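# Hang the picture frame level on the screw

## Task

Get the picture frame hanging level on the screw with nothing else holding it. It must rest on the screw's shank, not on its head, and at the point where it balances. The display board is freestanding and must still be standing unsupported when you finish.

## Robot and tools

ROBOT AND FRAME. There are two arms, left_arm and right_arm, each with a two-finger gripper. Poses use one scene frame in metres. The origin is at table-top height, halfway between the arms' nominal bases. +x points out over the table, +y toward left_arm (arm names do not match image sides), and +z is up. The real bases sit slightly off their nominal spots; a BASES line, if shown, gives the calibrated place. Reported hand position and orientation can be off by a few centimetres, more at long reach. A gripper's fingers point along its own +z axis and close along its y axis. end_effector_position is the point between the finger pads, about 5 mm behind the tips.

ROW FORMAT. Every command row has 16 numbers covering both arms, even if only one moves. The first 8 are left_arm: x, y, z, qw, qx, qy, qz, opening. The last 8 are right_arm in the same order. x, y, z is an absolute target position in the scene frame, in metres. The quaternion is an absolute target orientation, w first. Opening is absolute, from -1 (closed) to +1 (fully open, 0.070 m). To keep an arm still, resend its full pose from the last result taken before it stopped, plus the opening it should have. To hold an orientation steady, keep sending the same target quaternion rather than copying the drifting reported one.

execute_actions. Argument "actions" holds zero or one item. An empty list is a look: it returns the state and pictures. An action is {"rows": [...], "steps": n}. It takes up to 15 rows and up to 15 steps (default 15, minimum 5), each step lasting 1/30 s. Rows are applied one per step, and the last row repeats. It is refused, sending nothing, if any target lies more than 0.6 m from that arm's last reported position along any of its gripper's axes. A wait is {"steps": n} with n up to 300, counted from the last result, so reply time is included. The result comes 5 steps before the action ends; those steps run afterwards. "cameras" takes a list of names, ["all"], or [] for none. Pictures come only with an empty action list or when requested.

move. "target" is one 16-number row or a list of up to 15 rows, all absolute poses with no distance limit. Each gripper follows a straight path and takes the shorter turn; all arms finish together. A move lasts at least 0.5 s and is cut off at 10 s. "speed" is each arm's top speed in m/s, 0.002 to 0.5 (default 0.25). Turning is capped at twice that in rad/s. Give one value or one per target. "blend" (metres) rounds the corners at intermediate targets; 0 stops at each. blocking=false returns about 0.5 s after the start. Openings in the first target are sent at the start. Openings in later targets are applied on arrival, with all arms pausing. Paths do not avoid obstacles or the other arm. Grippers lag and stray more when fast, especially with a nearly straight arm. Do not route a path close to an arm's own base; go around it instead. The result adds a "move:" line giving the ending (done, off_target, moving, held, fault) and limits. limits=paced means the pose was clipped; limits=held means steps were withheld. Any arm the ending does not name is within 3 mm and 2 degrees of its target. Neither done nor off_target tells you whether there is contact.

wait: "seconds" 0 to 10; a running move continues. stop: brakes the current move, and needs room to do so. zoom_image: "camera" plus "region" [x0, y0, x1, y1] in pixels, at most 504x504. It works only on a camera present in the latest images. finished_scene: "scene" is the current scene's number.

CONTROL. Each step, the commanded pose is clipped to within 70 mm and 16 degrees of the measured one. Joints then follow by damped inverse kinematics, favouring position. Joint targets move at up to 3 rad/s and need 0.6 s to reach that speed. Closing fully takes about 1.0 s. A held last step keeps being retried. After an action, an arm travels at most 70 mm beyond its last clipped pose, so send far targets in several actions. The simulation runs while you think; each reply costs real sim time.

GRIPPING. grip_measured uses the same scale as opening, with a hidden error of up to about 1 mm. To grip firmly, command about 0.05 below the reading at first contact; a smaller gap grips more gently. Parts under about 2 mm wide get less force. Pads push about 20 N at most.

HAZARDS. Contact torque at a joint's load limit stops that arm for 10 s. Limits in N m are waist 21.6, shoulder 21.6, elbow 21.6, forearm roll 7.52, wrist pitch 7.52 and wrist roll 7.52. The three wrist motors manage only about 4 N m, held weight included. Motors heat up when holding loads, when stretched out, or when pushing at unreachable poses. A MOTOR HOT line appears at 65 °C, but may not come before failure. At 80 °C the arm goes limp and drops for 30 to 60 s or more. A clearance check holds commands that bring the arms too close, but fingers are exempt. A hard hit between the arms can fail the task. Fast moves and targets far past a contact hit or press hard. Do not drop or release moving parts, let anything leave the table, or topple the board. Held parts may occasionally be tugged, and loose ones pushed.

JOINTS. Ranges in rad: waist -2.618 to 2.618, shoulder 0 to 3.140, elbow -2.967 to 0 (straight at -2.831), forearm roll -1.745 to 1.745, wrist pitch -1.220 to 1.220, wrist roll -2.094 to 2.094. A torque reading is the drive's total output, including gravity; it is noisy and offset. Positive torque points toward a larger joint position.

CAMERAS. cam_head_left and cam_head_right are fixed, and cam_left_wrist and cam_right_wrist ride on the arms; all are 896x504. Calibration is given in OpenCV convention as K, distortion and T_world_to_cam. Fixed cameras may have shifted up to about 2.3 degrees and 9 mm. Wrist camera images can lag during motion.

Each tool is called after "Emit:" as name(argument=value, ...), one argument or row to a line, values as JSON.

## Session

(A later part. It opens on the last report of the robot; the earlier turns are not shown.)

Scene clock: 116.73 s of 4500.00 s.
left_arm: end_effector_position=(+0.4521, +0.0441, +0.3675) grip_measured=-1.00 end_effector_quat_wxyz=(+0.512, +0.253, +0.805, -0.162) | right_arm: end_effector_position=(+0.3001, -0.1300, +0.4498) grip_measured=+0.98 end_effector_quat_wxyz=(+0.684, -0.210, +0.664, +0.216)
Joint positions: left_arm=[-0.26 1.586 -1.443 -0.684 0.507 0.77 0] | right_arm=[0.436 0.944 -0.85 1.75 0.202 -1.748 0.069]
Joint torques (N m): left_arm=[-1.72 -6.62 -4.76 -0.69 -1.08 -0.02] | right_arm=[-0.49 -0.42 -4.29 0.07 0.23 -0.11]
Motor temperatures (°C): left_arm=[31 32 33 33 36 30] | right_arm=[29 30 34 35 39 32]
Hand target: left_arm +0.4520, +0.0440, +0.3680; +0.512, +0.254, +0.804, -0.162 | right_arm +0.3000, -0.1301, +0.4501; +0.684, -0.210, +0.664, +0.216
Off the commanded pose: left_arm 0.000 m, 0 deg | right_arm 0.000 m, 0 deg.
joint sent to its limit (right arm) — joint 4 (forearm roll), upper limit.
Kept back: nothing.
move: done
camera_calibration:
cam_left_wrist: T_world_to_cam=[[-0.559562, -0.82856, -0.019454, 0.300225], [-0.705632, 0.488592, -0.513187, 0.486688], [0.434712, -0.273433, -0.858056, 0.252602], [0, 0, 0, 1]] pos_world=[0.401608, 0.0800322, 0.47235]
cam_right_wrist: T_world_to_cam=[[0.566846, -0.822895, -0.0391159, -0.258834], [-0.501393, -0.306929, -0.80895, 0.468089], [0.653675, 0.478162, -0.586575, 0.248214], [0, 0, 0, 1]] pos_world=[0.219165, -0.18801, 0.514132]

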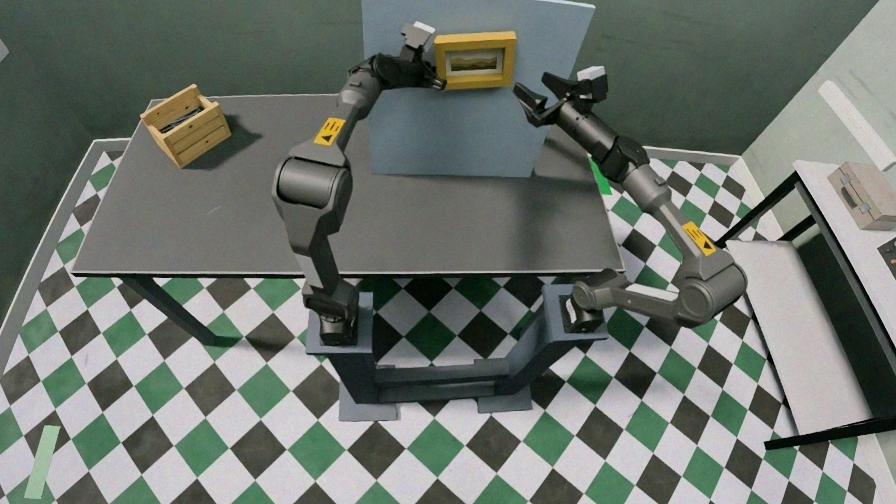

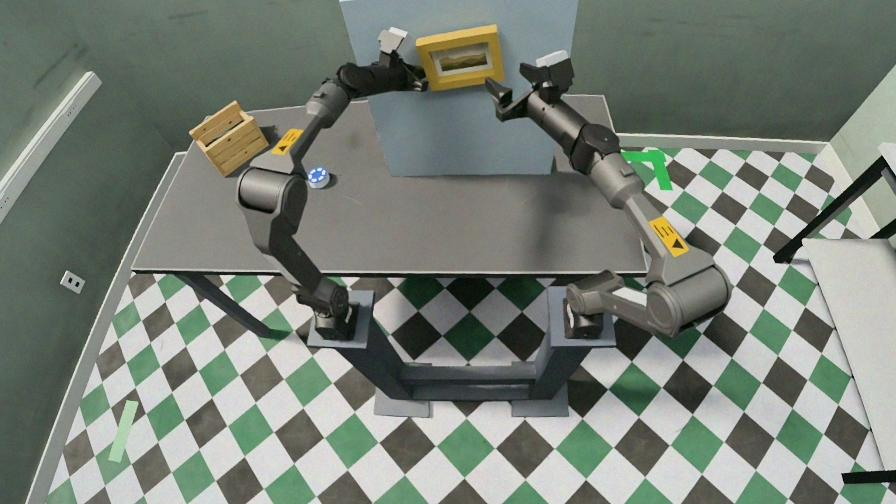

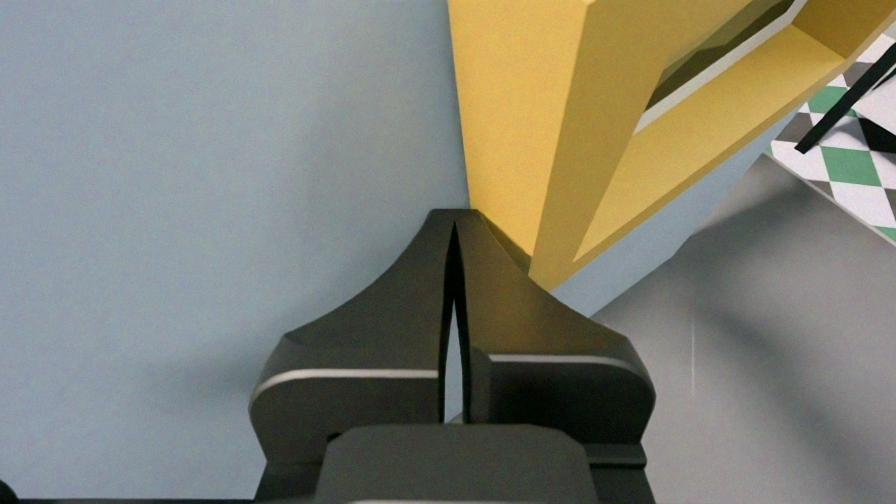

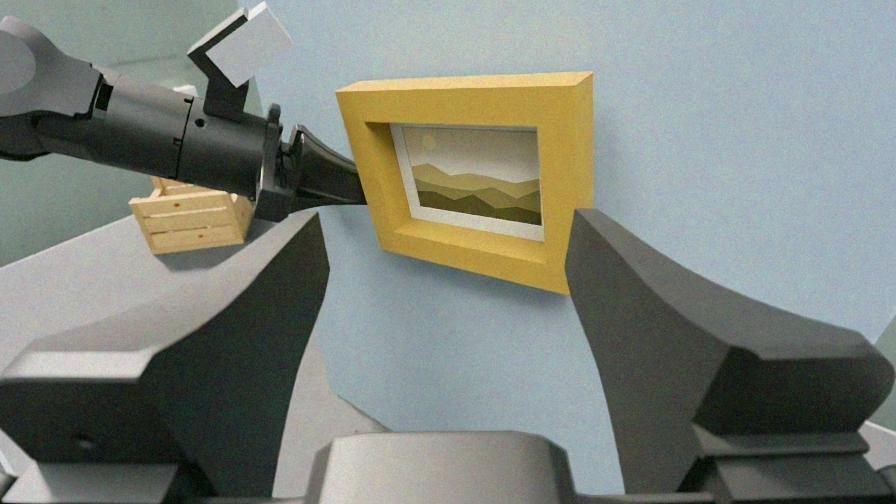

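Emit:
move(
  target=[
    [0.452, 0.036, 0.368, 0.5124, 0.2536, 0.8044, -0.1616, -1, 0.30, -0.13, 0.45, 0.686, -0.2089, 0.6625, 0.2163, 0.98],
  ],
  speed=[0.02],
  cameras=["cam_head_left", "cam_head_right"],
)

Emit:
zoom_image(
  camera="cam_head_right",
  region=[405, 20, 515, 105],
)

Emit:
move(
  target=[
    [0.452, 0.080, 0.368, 0.5124, 0.2536, 0.8044, -0.1616, -1, 0.30, -0.13, 0.45, 0.686, -0.2089, 0.6625, 0.2163, 0.98],
  ],
  speed=[0.02],
  cameras=["cam_head_left", "cam_head_right", "cam_right_wrist"],
)

Emit:
zoom_image(
  camera="cam_head_left",
  region=[415, 20, 525, 105],
)

Emit:
zoom_image(
  camera="cam_head_right",
  region=[405, 20, 515, 105],
)

Scene clock: 117.87 s of 4500.00 s.
left_arm: end_effector_position=(+0.4520, +0.0362, +0.3677) grip_measured=-1.00 end_effector_quat_wxyz=(+0.512, +0.254, +0.805, -0.161) | right_arm: end_effector_position=(+0.3001, -0.1300, +0.4498) grip_measured=+0.98 end_effector_quat_wxyz=(+0.684, -0.210, +0.664, +0.216)
Joint positions: left_arm=[-0.286 1.593 -1.453 -0.647 0.492 0.726 0] | right_arm=[0.436 0.944 -0.85 1.75 0.202 -1.748 0.069]
Joint torques (N m): left_arm=[-1.88 -6.44 -4.82 -0.69 -1.38 -0.05] | right_arm=[-0.38 -0.41 -3.9 0.07 0.23 -0.12]
Motor temperatures (°C): left_arm=[31 32 33 33 36 30] | right_arm=[29 30 34 35 38 32]
Hand target: left_arm +0.4520, +0.0360, +0.3680; +0.512, +0.254, +0.804, -0.162 | right_arm +0.3000, -0.1301, +0.4501; +0.684, -0.210, +0.664, +0.216
Off the commanded pose: left_arm 0.000 m, 0 deg | right_arm 0.000 m, 0 deg.
joint sent to its limit (right arm) — joint 4 (forearm roll), upper limit.
Kept back: nothing.
move: done
Images, in order (width x height): cam_head_left 896x504, cam_head_right 896x504.

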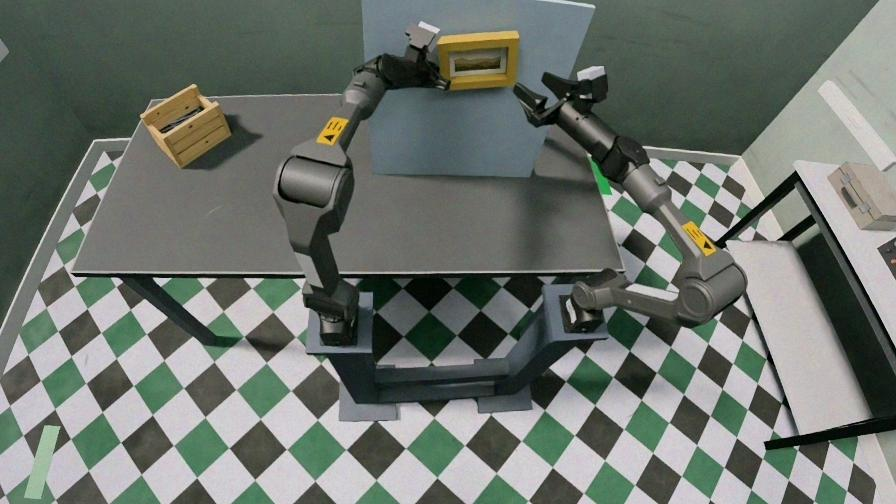

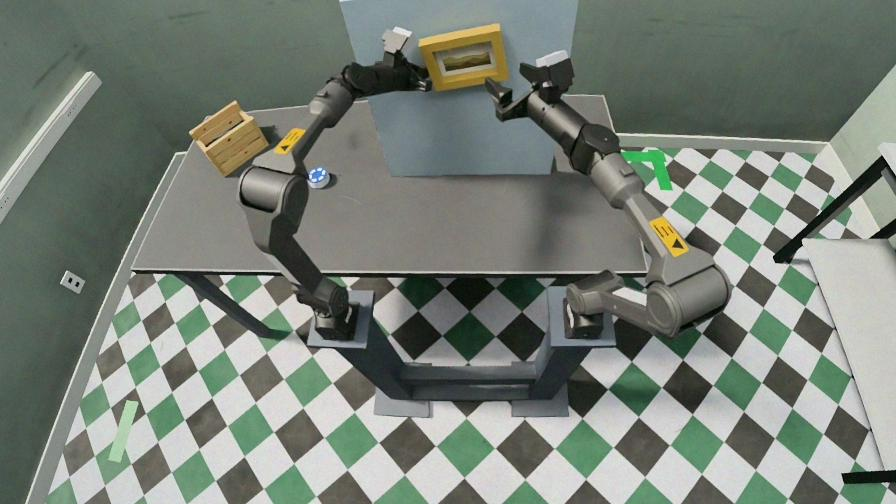

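Scaled by 4.582 from the camera's 896x504 image, which has a finer 1280x720 frame.

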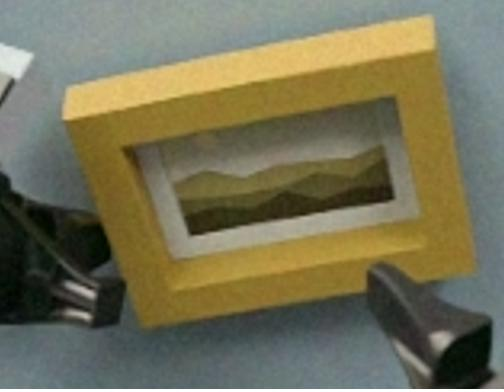

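Scene clock: 120.30 s of 4500.00 s.
left_arm: end_effector_position=(+0.4522, +0.0802, +0.3678) grip_measured=-1.00 end_effector_quat_wxyz=(+0.512, +0.254, +0.805, -0.161) | right_arm: end_effector_position=(+0.3001, -0.1300, +0.4498) grip_measured=+0.98 end_effector_quat_wxyz=(+0.684, -0.210, +0.664, +0.216)
Joint positions: left_arm=[-0.138 1.56 -1.414 -0.828 0.588 0.947 0] | right_arm=[0.436 0.944 -0.85 1.75 0.202 -1.748 0.069]
Joint torques (N m): left_arm=[-0.23 -7.24 -2.81 -0.4 -0.7 -0.16] | right_arm=[-0.3 -0.52 -3.89 0.08 0.22 -0.11]
Motor temperatures (°C): left_arm=[31 32 33 33 36 30] | right_arm=[29 30 34 35 38 32]
Hand target: left_arm +0.4520, +0.0800, +0.3680; +0.512, +0.254, +0.804, -0.162 | right_arm +0.3000, -0.1301, +0.4501; +0.684, -0.210, +0.664, +0.216
Off the commanded pose: left_arm 0.000 m, 0 deg | right_arm 0.000 m, 0 deg.
joint sent to its limit (right arm) — joint 4 (forearm roll), upper limit.
Kept back: nothing.
move: done
camera_calibration:
cam_right_wrist: T_world_to_cam=[[0.566846, -0.822895, -0.0391159, -0.258834], [-0.501393, -0.306929, -0.80895, 0.468089], [0.653675, 0.478162, -0.586575, 0.248214], [0, 0, 0, 1]] pos_world=[0.219165, -0.18801, 0.514132]
Images, in order (width x height): cam_head_left 896x504, cam_head_right 896x504, cam_right_wrist 896x504.

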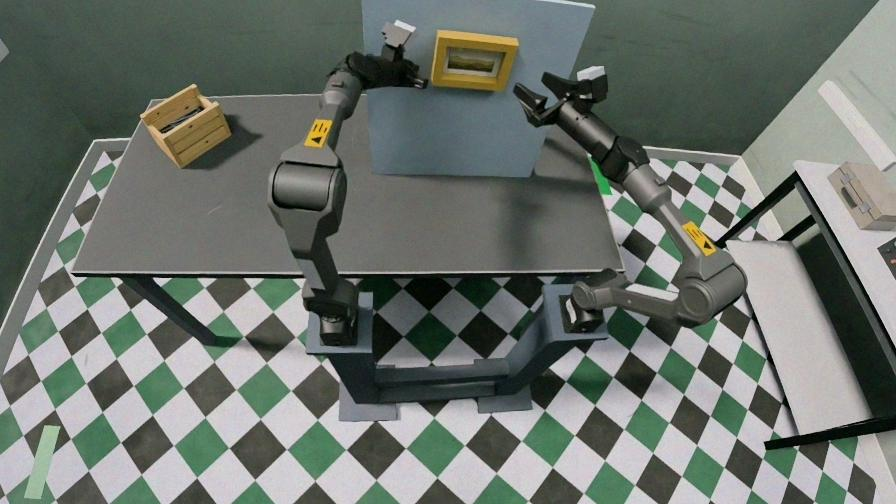

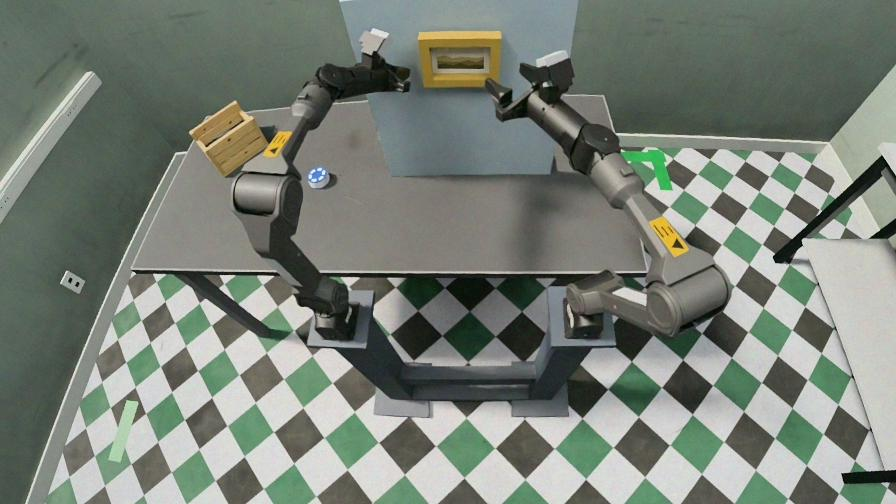

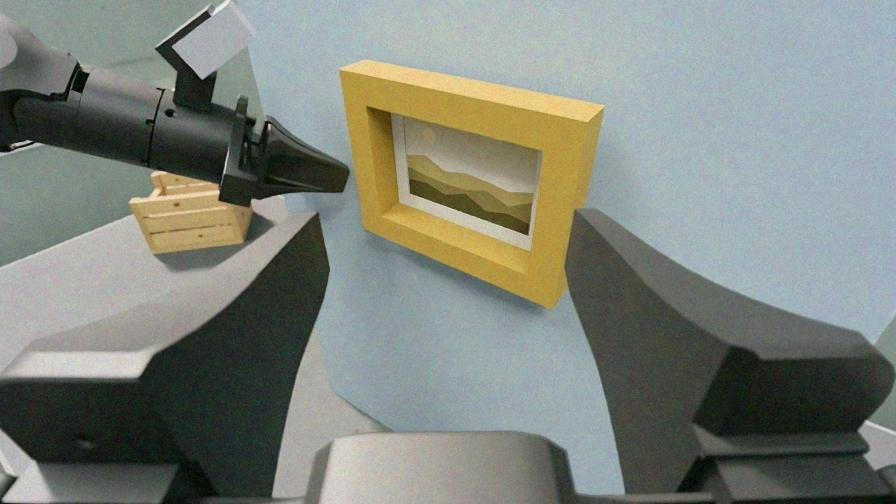

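Scaled by 4.582 from the camera's 896x504 image, which has a finer 1280x720 frame.

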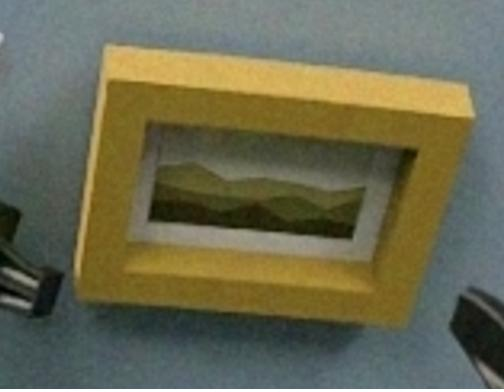

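Scaled by 4.582 from the camera's 896x504 image, which has a finer 1280x720 frame.

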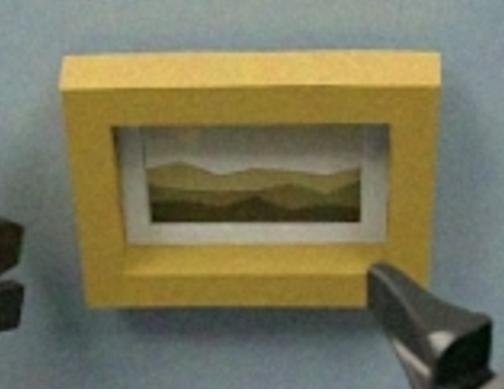

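Emit:
zoom_image(
  camera="cam_right_wrist",
  region=[310, 40, 630, 320],
)

Scaled by 1.575 from the camera's 896x504 image, which has a finer 1280x720 frame.

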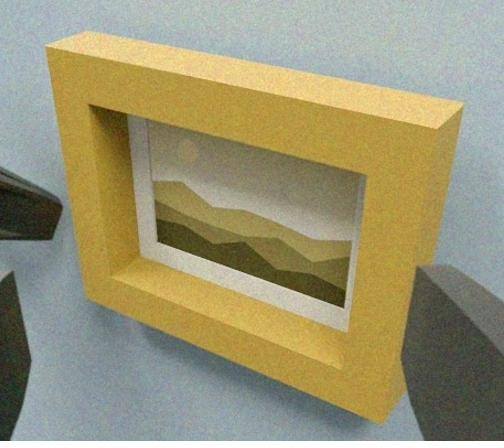

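Emit:
move(
  target=[
    [0.39, 0.12, 0.42, 0.6130, 0.2303, 0.7305, -0.1933, -1, 0.36, -0.19, 0.43, 0.6130, -0.2303, 0.7305, 0.1933, -0.5],
    [0.325, 0.09, 0.463, 0.686, 0.2089, 0.6625, -0.2163, 0.98, 0.431, -0.150, 0.4185, 0.6130, -0.2303, 0.7305, 0.1933, -1],
  ],
  speed=0.15,
  blend=0.02,
  cameras=["cam_head_left", "cam_left_wrist", "cam_right_wrist"],
)

Scene clock: 127.17 s of 4500.00 s.
left_arm: end_effector_position=(+0.3250, +0.0900, +0.4631) grip_measured=+0.98 end_effector_quat_wxyz=(+0.686, +0.209, +0.662, -0.216) | right_arm: end_effector_position=(+0.4311, -0.1498, +0.4184) grip_measured=-1.00 end_effector_quat_wxyz=(+0.613, -0.230, +0.731, +0.193)
Joint positions: left_arm=[-0.131 1.04 -0.948 -1.658 0.476 1.652 0.069] | right_arm=[0.144 1.401 -1.228 1.361 0.494 -1.426 0]
Joint torques (N m): left_arm=[0.45 -1.88 -3.45 -0.34 0.18 -0.21] | right_arm=[-0.44 -5.72 -3.81 0.38 -0.02 0.26]
Motor temperatures (°C): left_arm=[31 32 33 33 36 30] | right_arm=[29 30 34 34 38 32]
Hand target: left_arm +0.3250, +0.0900, +0.4630; +0.686, +0.209, +0.663, -0.216 | right_arm +0.4310, -0.1500, +0.4185; +0.613, -0.230, +0.731, +0.193
Off the commanded pose: left_arm 0.000 m, 0 deg | right_arm 0.000 m, 0 deg.
Kept back: nothing.
move: done
camera_calibration:
cam_left_wrist: T_world_to_cam=[[-0.553894, -0.832516, -0.010901, 0.263505], [-0.436624, 0.301595, -0.847585, 0.507878], [0.708915, -0.464712, -0.530548, 0.178858], [0, 0, 0, 1]] pos_world=[0.24091, 0.149316, 0.528235]
cam_right_wrist: T_world_to_cam=[[0.559505, -0.828021, -0.0365543, -0.34934], [-0.62595, -0.393232, -0.673465, 0.486458], [0.543269, 0.399688, -0.738315, 0.252958], [0, 0, 0, 1]] pos_world=[0.362532, -0.199075, 0.501606]
Images, in order (width x height): cam_head_left 896x504, cam_left_wrist 896x504, cam_right_wrist 896x504.

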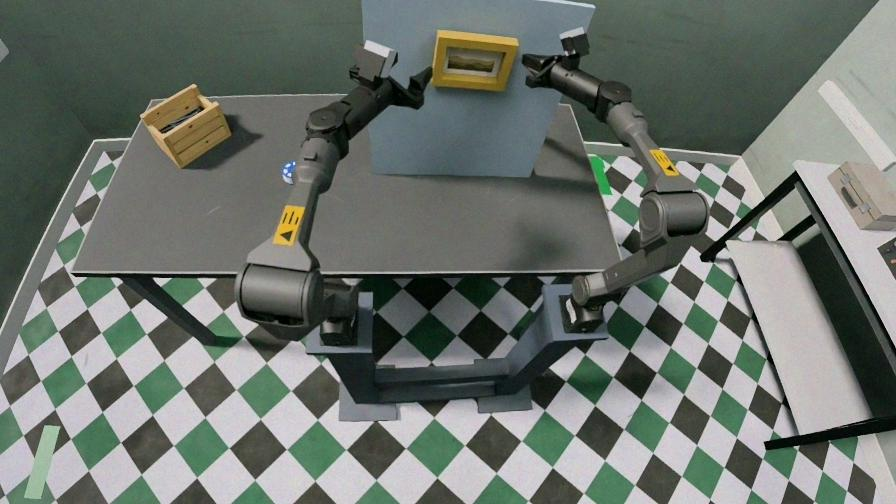

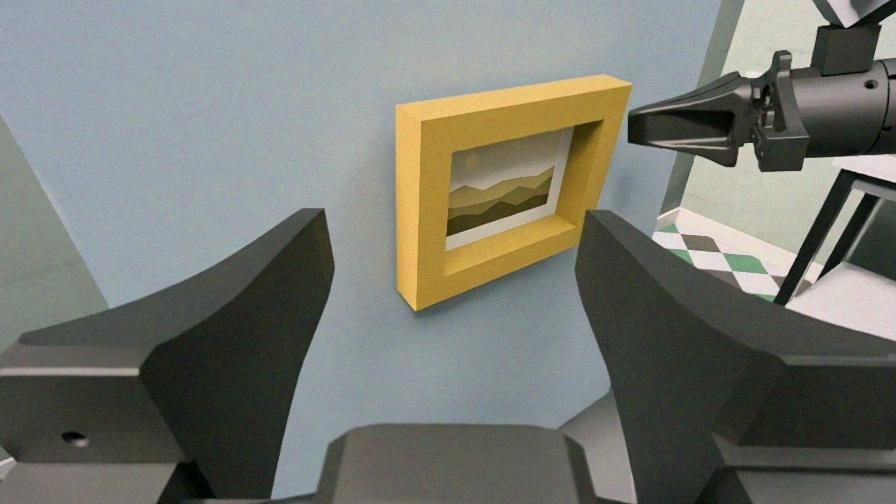

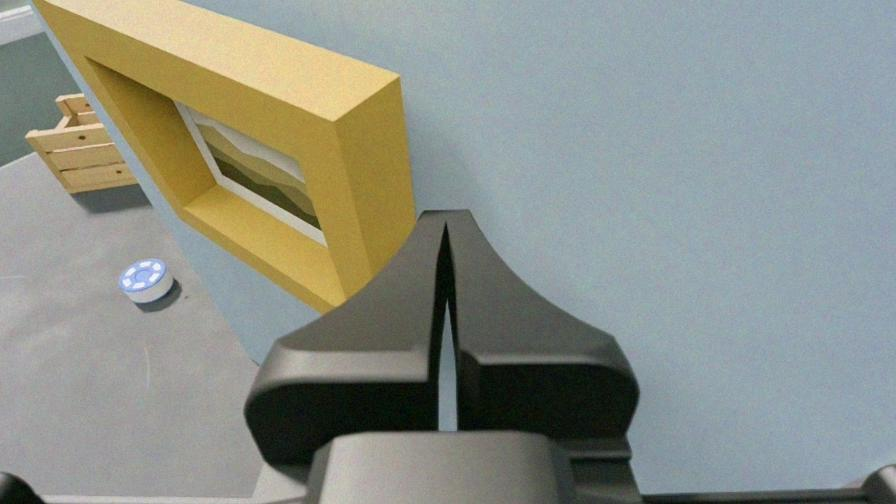

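Emit:
zoom_image(
  camera="cam_left_wrist",
  region=[370, 50, 650, 330],
)

Emit:
move(
  target=[
    [0.325, 0.09, 0.463, 0.686, 0.2089, 0.6625, -0.2163, 0.98, 0.431, -0.121, 0.4185, 0.6130, -0.2303, 0.7305, 0.1933, -1],
  ],
  speed=0.03,
  cameras=["cam_head_right", "cam_left_wrist", "cam_right_wrist"],
)

Emit:
zoom_image(
  camera="cam_head_right",
  region=[405, 20, 515, 105],
)

Emit:
zoom_image(
  camera="cam_left_wrist",
  region=[370, 50, 650, 330],
)

Scaled by 1.800 from the camera's 896x504 image, which has a finer 1280x720 frame.

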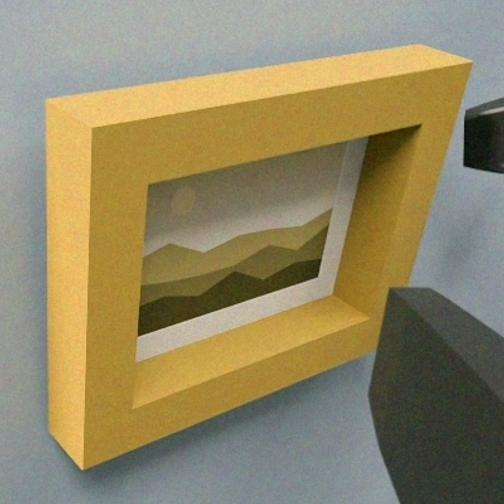

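Scene clock: 129.03 s of 4500.00 s.
left_arm: end_effector_position=(+0.3250, +0.0900, +0.4631) grip_measured=+0.98 end_effector_quat_wxyz=(+0.686, +0.209, +0.662, -0.216) | right_arm: end_effector_position=(+0.4309, -0.1208, +0.4188) grip_measured=-1.00 end_effector_quat_wxyz=(+0.613, -0.230, +0.730, +0.194)
Joint positions: left_arm=[-0.131 1.04 -0.948 -1.658 0.476 1.652 0.069] | right_arm=[0.26 1.418 -1.246 1.315 0.382 -1.363 0]
Joint torques (N m): left_arm=[0.51 -1.85 -4 -0.32 0.18 -0.17] | right_arm=[1.15 -4.1 -4.91 0.45 0.05 0.03]
Motor temperatures (°C): left_arm=[31 32 33 33 36 30] | right_arm=[29 30 34 34 38 32]
Hand target: left_arm +0.3250, +0.0900, +0.4630; +0.686, +0.209, +0.663, -0.216 | right_arm +0.4310, -0.1210, +0.4185; +0.613, -0.230, +0.731, +0.193
Off the commanded pose: left_arm 0.000 m, 0 deg | right_arm 0.000 m, 0 deg.
Kept back: nothing.
move: done
camera_calibration:
cam_left_wrist: T_world_to_cam=[[-0.553894, -0.832516, -0.010901, 0.263505], [-0.436624, 0.301595, -0.847585, 0.507878], [0.708915, -0.464712, -0.530548, 0.178858], [0, 0, 0, 1]] pos_world=[0.24091, 0.149316, 0.528235]
cam_right_wrist: T_world_to_cam=[[0.559848, -0.827784, -0.0366573, -0.325259], [-0.625465, -0.393171, -0.673951, 0.497976], [0.543473, 0.400238, -0.737866, 0.241555], [0, 0, 0, 1]] pos_world=[0.362283, -0.170134, 0.501923]
Images, in order (width x height): cam_head_right 896x504, cam_left_wrist 896x504, cam_right_wrist 896x504.

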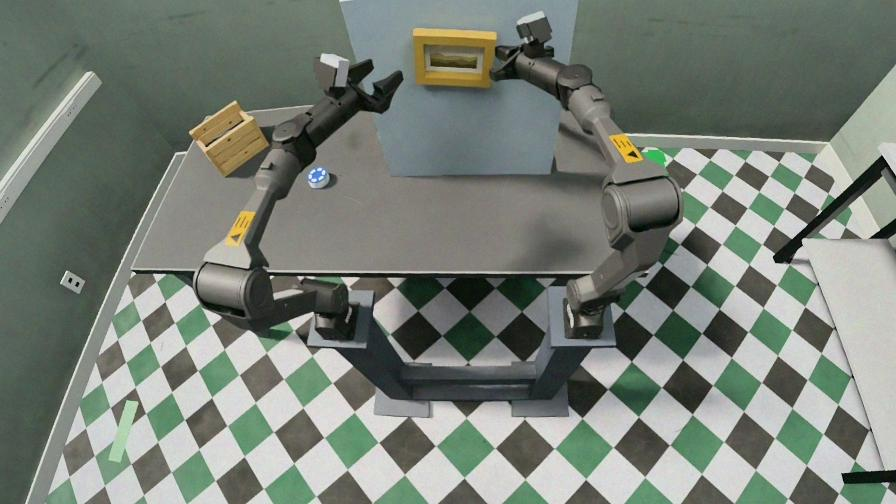

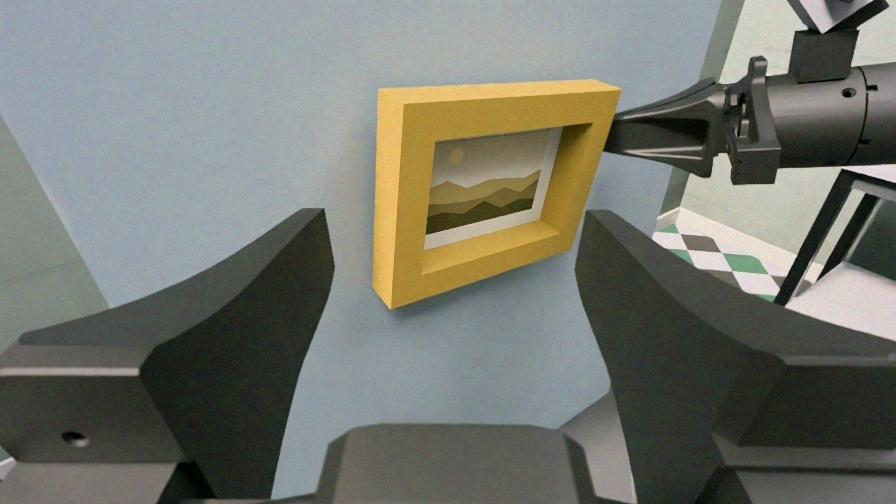

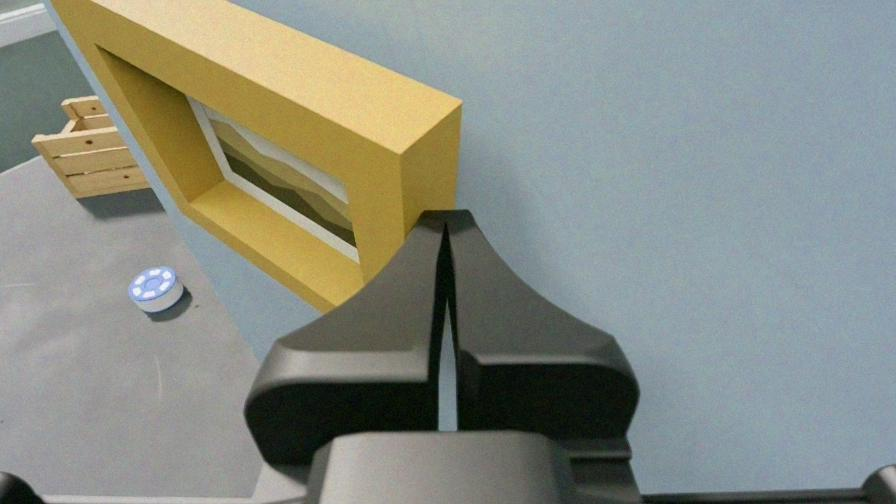

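Scaled by 4.582 from the camera's 896x504 image, which has a finer 1280x720 frame.

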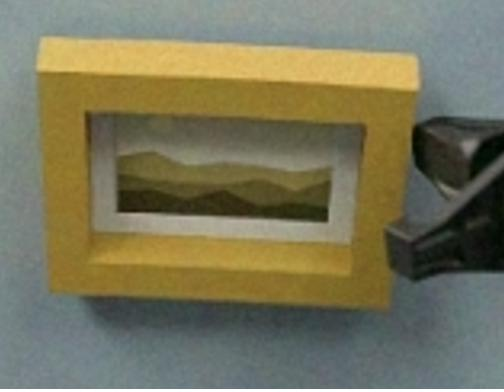

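Scaled by 1.800 from the camera's 896x504 image, which has a finer 1280x720 frame.

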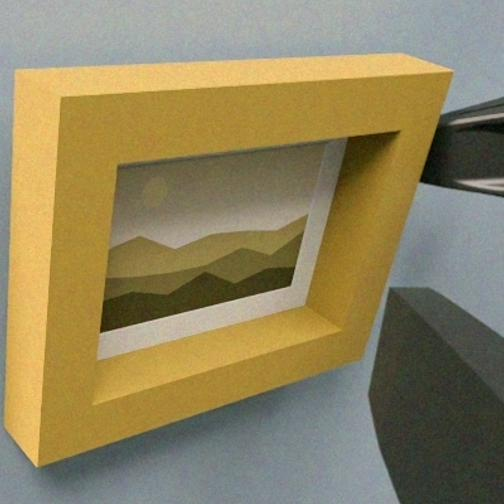

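Emit:
move(
  target=[
    [0.37, 0.11, 0.44, 0.6130, 0.2303, 0.7305, -0.1933, 0, 0.40, -0.16, 0.43, 0.6130, -0.2303, 0.7305, 0.1933, -1],
    [0.449, 0.075, 0.432, 0.6130, 0.2303, 0.7305, -0.1933, -1, 0.30, -0.13, 0.45, 0.686, -0.2089, 0.6625, 0.2163, 0.98],
    [0.449, 0.0585, 0.432, 0.6130, 0.2303, 0.7305, -0.1933, -1, 0.30, -0.13, 0.45, 0.686, -0.2089, 0.6625, 0.2163, 0.98],
  ],
  speed=[0.15,0.15,0.02],
  blend=[0.02,0,0],
  cameras=["cam_head_right", "cam_left_wrist", "cam_right_wrist"],
)

Emit:
zoom_image(
  camera="cam_head_right",
  region=[405, 20, 515, 105],
)

Emit:
zoom_image(
  camera="cam_right_wrist",
  region=[310, 40, 630, 320],
)

Scene clock: 135.27 s of 4500.00 s.
left_arm: end_effector_position=(+0.4490, +0.0586, +0.4320) grip_measured=-1.00 end_effector_quat_wxyz=(+0.613, +0.230, +0.731, -0.193) | right_arm: end_effector_position=(+0.2998, -0.1302, +0.4507) grip_measured=+0.98 end_effector_quat_wxyz=(+0.685, -0.210, +0.663, +0.216)
Joint positions: left_arm=[-0.19 1.507 -1.39 -1.217 0.438 1.259 0] | right_arm=[0.436 0.943 -0.851 1.75 0.202 -1.748 0.069]
Joint torques (N m): left_arm=[-0.39 -5.18 -3.88 -0.39 -0.29 -0.07] | right_arm=[-0.36 -0.49 -3.93 0.25 0.21 0.26]
Motor temperatures (°C): left_arm=[31 32 33 33 36 30] | right_arm=[29 30 34 34 38 32]
Hand target: left_arm +0.4490, +0.0585, +0.4320; +0.613, +0.230, +0.731, -0.193 | right_arm +0.3000, -0.1301, +0.4501; +0.684, -0.210, +0.664, +0.216
Off the commanded pose: left_arm 0.000 m, 0 deg | right_arm 0.001 m, 0 deg.
joint sent to its limit (right arm) — joint 4 (forearm roll), upper limit.
Kept back: nothing.
move: done
camera_calibration:
cam_left_wrist: T_world_to_cam=[[-0.555618, -0.831305, -0.0148699, 0.308155], [-0.572047, 0.395194, -0.718738, 0.544811], [0.603367, -0.390837, -0.695122, 0.173986], [0, 0, 0, 1]] pos_world=[0.377897, 0.108865, 0.5171]
cam_right_wrist: T_world_to_cam=[[0.566673, -0.823065, -0.03803, -0.259272], [-0.499475, -0.306443, -0.810319, 0.468776], [0.655291, 0.478181, -0.584753, 0.247736], [0, 0, 0, 1]] pos_world=[0.218725, -0.188207, 0.514863]
Images, in order (width x height): cam_head_right 896x504, cam_left_wrist 896x504, cam_right_wrist 896x504.

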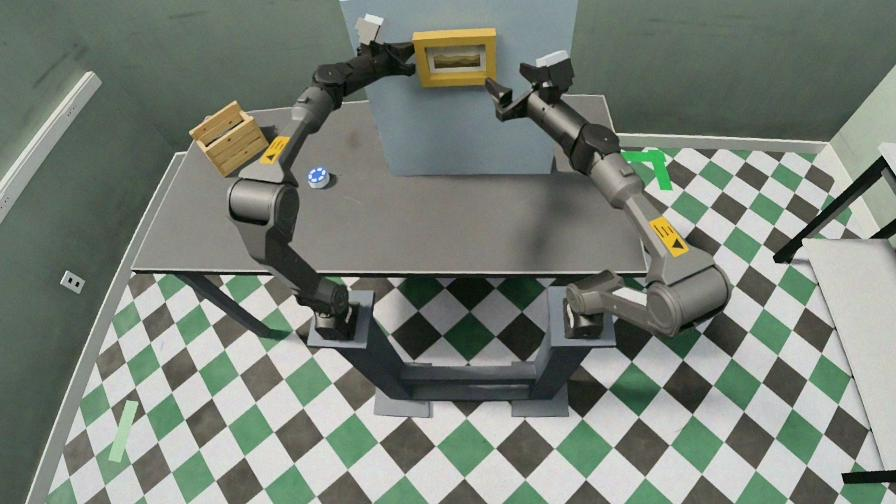

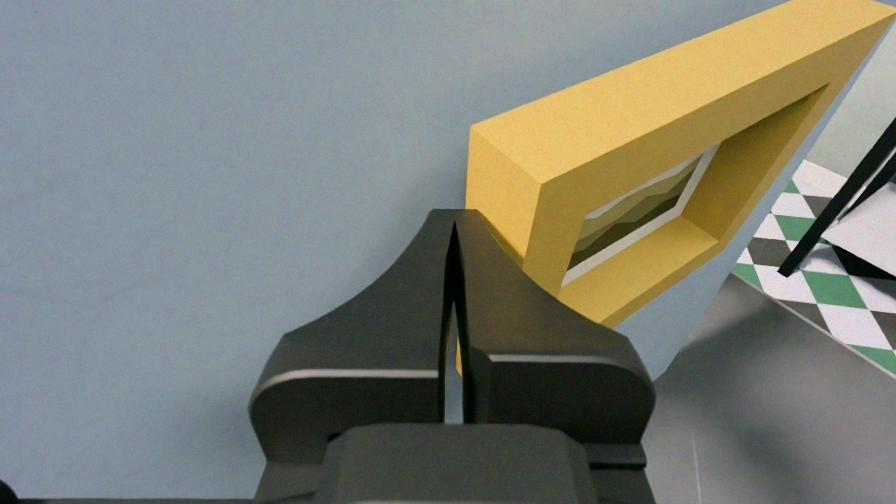

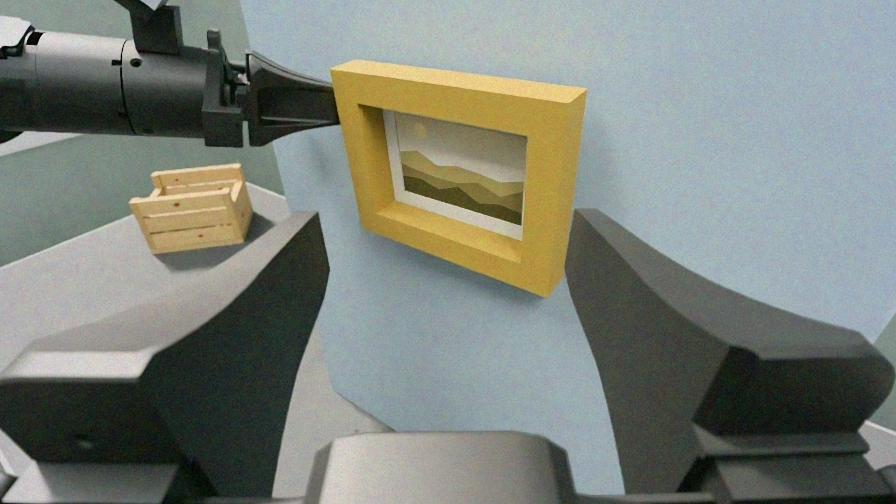

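Scaled by 4.582 from the camera's 896x504 image, which has a finer 1280x720 frame.

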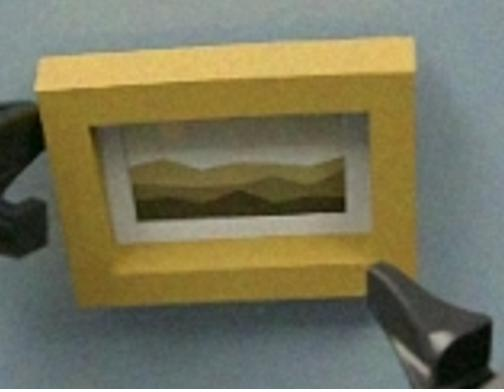

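Scaled by 1.575 from the camera's 896x504 image, which has a finer 1280x720 frame.

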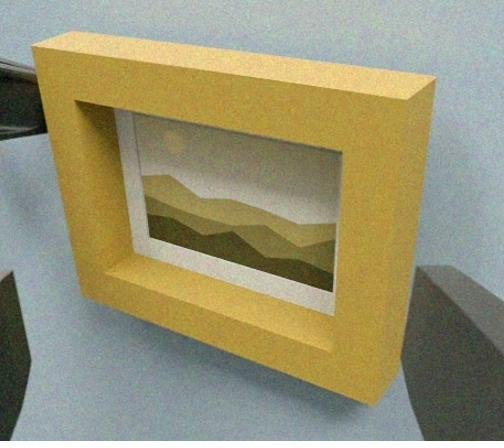

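Emit:
move(
  target=[
    [0.449, 0.0545, 0.432, 0.6130, 0.2303, 0.7305, -0.1933, -1, 0.30, -0.13, 0.45, 0.686, -0.2089, 0.6625, 0.2163, 0.98],
  ],
  speed=0.02,
  cameras=["cam_head_right", "cam_right_wrist"],
)

Emit:
zoom_image(
  camera="cam_head_right",
  region=[405, 20, 515, 105],
)

Emit:
zoom_image(
  camera="cam_right_wrist",
  region=[310, 40, 630, 320],
)

Scene clock: 136.37 s of 4500.00 s.
left_arm: end_effector_position=(+0.4494, +0.0555, +0.4319) grip_measured=-1.00 end_effector_quat_wxyz=(+0.613, +0.230, +0.731, -0.192) | right_arm: end_effector_position=(+0.2998, -0.1302, +0.4507) grip_measured=+0.98 end_effector_quat_wxyz=(+0.685, -0.210, +0.663, +0.216)
Joint positions: left_arm=[-0.202 1.51 -1.393 -1.205 0.423 1.248 0] | right_arm=[0.436 0.943 -0.851 1.75 0.202 -1.748 0.069]
Joint torques (N m): left_arm=[-2.54 -5.02 -4.19 -0.46 0.11 -0.16] | right_arm=[-0.24 -0.5 -3.91 0.26 0.21 0.24]
Motor temperatures (°C): left_arm=[31 32 33 33 36 30] | right_arm=[29 30 34 34 38 32]
Hand target: left_arm +0.4490, +0.0545, +0.4320; +0.613, +0.230, +0.731, -0.193 | right_arm +0.3000, -0.1301, +0.4501; +0.684, -0.210, +0.664, +0.216
Off the commanded pose: left_arm 0.001 m, 0 deg | right_arm 0.001 m, 0 deg.
joint sent to its limit (right arm) — joint 4 (forearm roll), upper limit.
Kept back: nothing.
move: done
camera_calibration:
cam_right_wrist: T_world_to_cam=[[0.566673, -0.823065, -0.03803, -0.259272], [-0.499475, -0.306443, -0.810319, 0.468776], [0.655291, 0.478181, -0.584753, 0.247736], [0, 0, 0, 1]] pos_world=[0.218725, -0.188207, 0.514863]
Images, in order (width x height): cam_head_right 896x504, cam_right_wrist 896x504.

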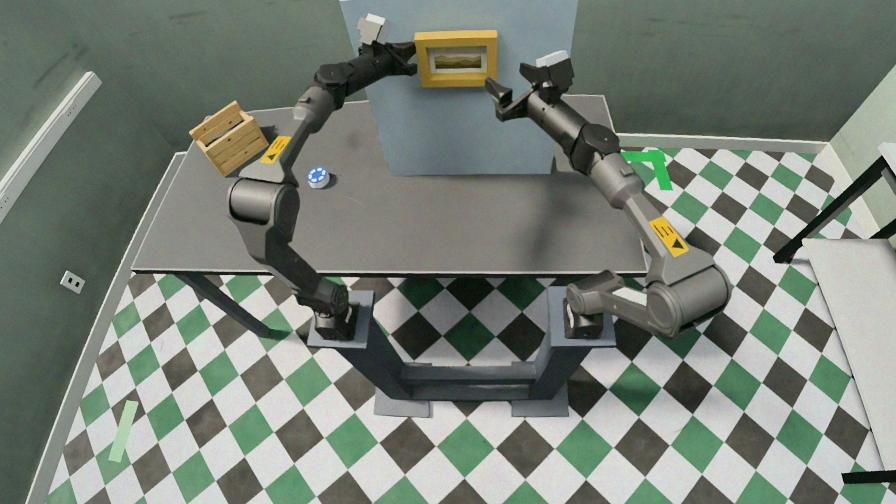

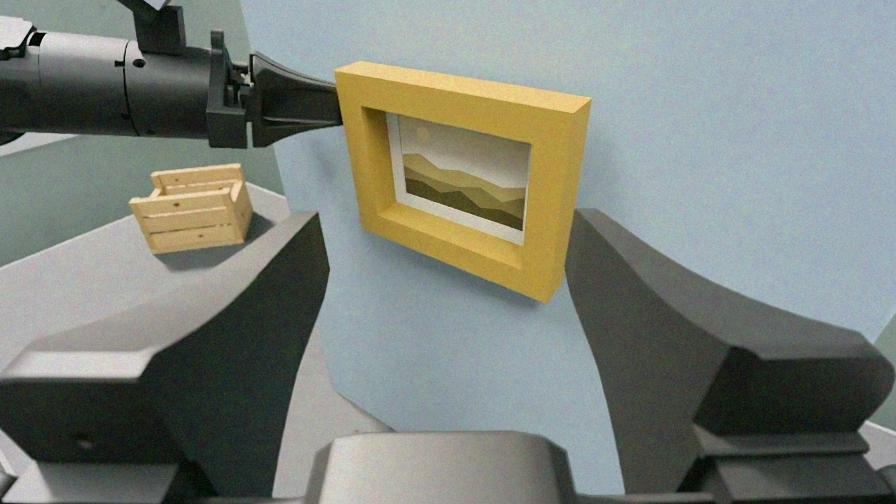

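Scaled by 4.582 from the camera's 896x504 image, which has a finer 1280x720 frame.

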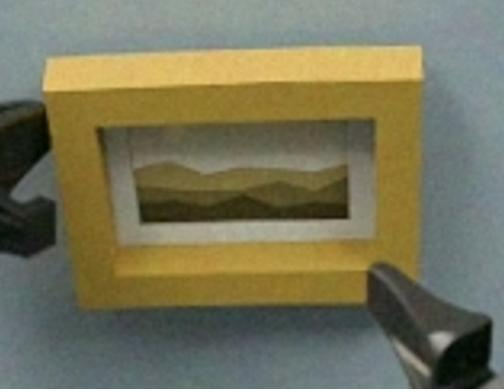

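Scaled by 1.575 from the camera's 896x504 image, which has a finer 1280x720 frame.

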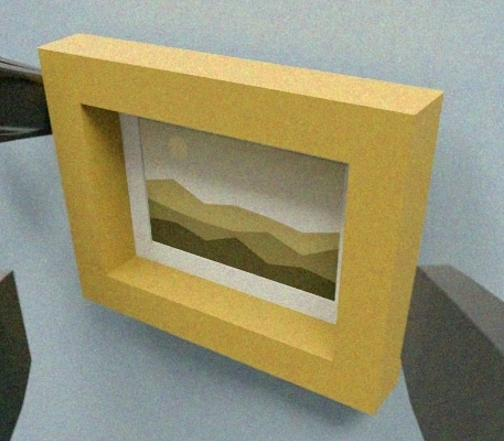

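Emit:
move(
  target=[
    [0.449, 0.0515, 0.432, 0.6130, 0.2303, 0.7305, -0.1933, -1, 0.30, -0.13, 0.45, 0.686, -0.2089, 0.6625, 0.2163, 0.98],
  ],
  speed=0.02,
  cameras=["cam_head_right", "cam_head_left", "cam_right_wrist"],
)

Emit:
zoom_image(
  camera="cam_head_right",
  region=[405, 20, 515, 105],
)

Emit:
zoom_image(
  camera="cam_head_left",
  region=[415, 20, 525, 105],
)

Scene clock: 137.40 s of 4500.00 s.
left_arm: end_effector_position=(+0.4483, +0.0499, +0.4317) grip_measured=-1.00 end_effector_quat_wxyz=(+0.612, +0.232, +0.730, -0.195) | right_arm: end_effector_position=(+0.2998, -0.1302, +0.4507) grip_measured=+0.98 end_effector_quat_wxyz=(+0.685, -0.210, +0.663, +0.216)
Joint positions: left_arm=[-0.217 1.512 -1.396 -1.198 0.417 1.238 0] | right_arm=[0.436 0.943 -0.851 1.75 0.202 -1.748 0.069]
Joint torques (N m): left_arm=[0.54 -5.29 -3.8 -0.24 -0.72 -0.18] | right_arm=[-0.17 -0.61 -3.92 0.26 0.19 0.24]
Motor temperatures (°C): left_arm=[31 32 33 33 36 30] | right_arm=[29 30 34 34 38 32]
Hand target: left_arm +0.4490, +0.0515, +0.4320; +0.613, +0.230, +0.731, -0.193 | right_arm +0.3000, -0.1301, +0.4501; +0.684, -0.210, +0.664, +0.216
Off the commanded pose: left_arm 0.002 m, 0 deg | right_arm 0.001 m, 0 deg.
joint sent to its limit (right arm) — joint 4 (forearm roll), upper limit.
Kept back: nothing.
move: done
camera_calibration:
cam_right_wrist: T_world_to_cam=[[0.566673, -0.823065, -0.03803, -0.259272], [-0.499475, -0.306443, -0.810319, 0.468776], [0.655291, 0.478181, -0.584753, 0.247736], [0, 0, 0, 1]] pos_world=[0.218725, -0.188207, 0.514863]
Images, in order (width x height): cam_head_left 896x504, cam_head_right 896x504, cam_right_wrist 896x504.

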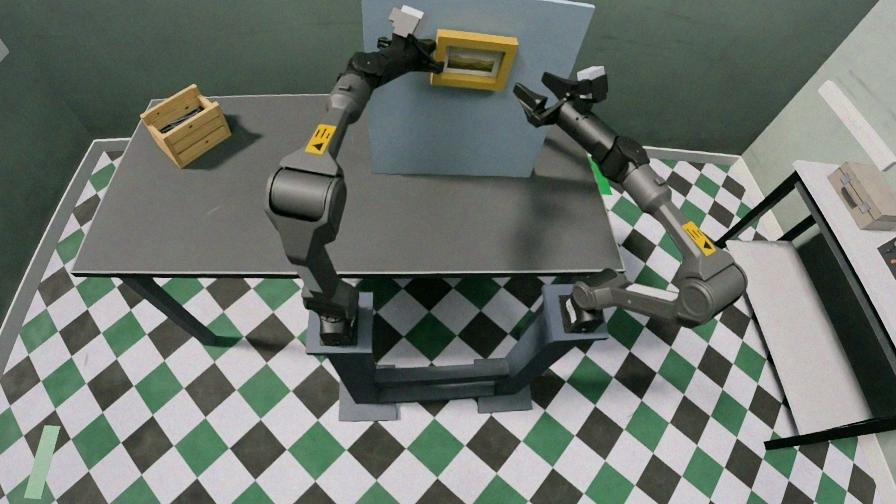

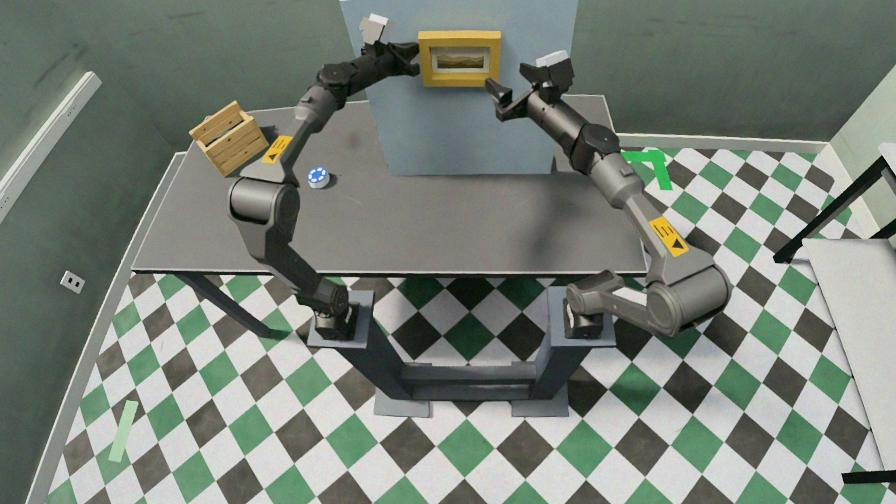

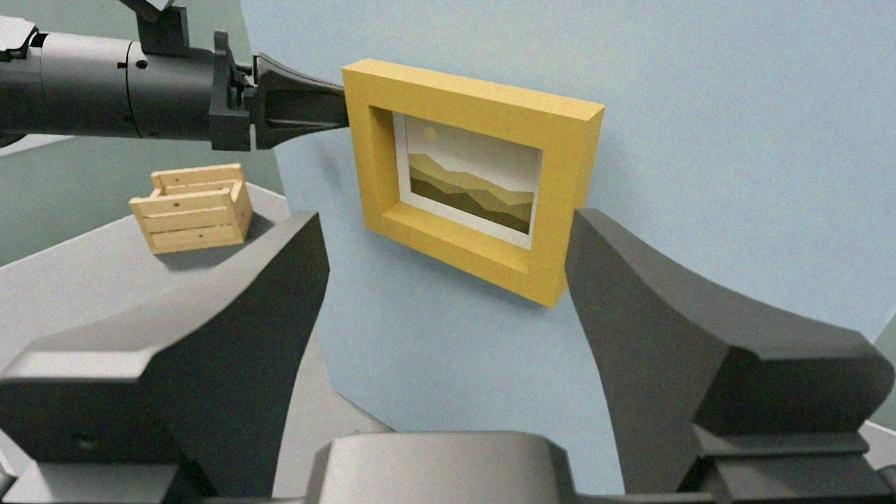

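Scaled by 4.582 from the camera's 896x504 image, which has a finer 1280x720 frame.

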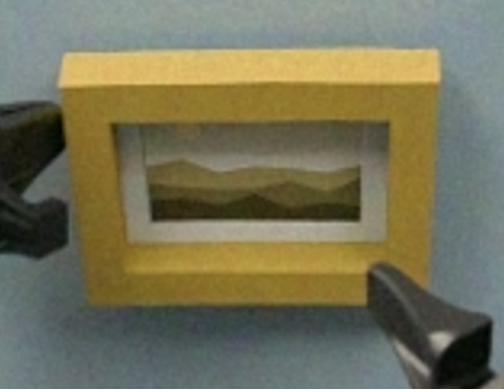

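Scaled by 4.582 from the camera's 896x504 image, which has a finer 1280x720 frame.

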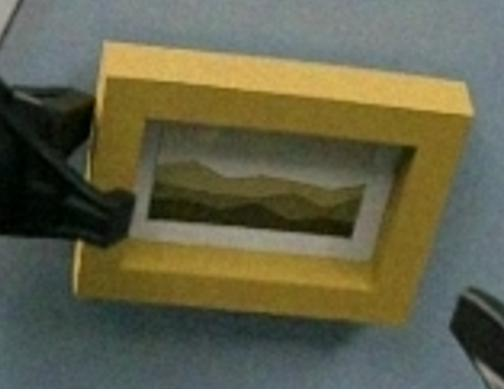

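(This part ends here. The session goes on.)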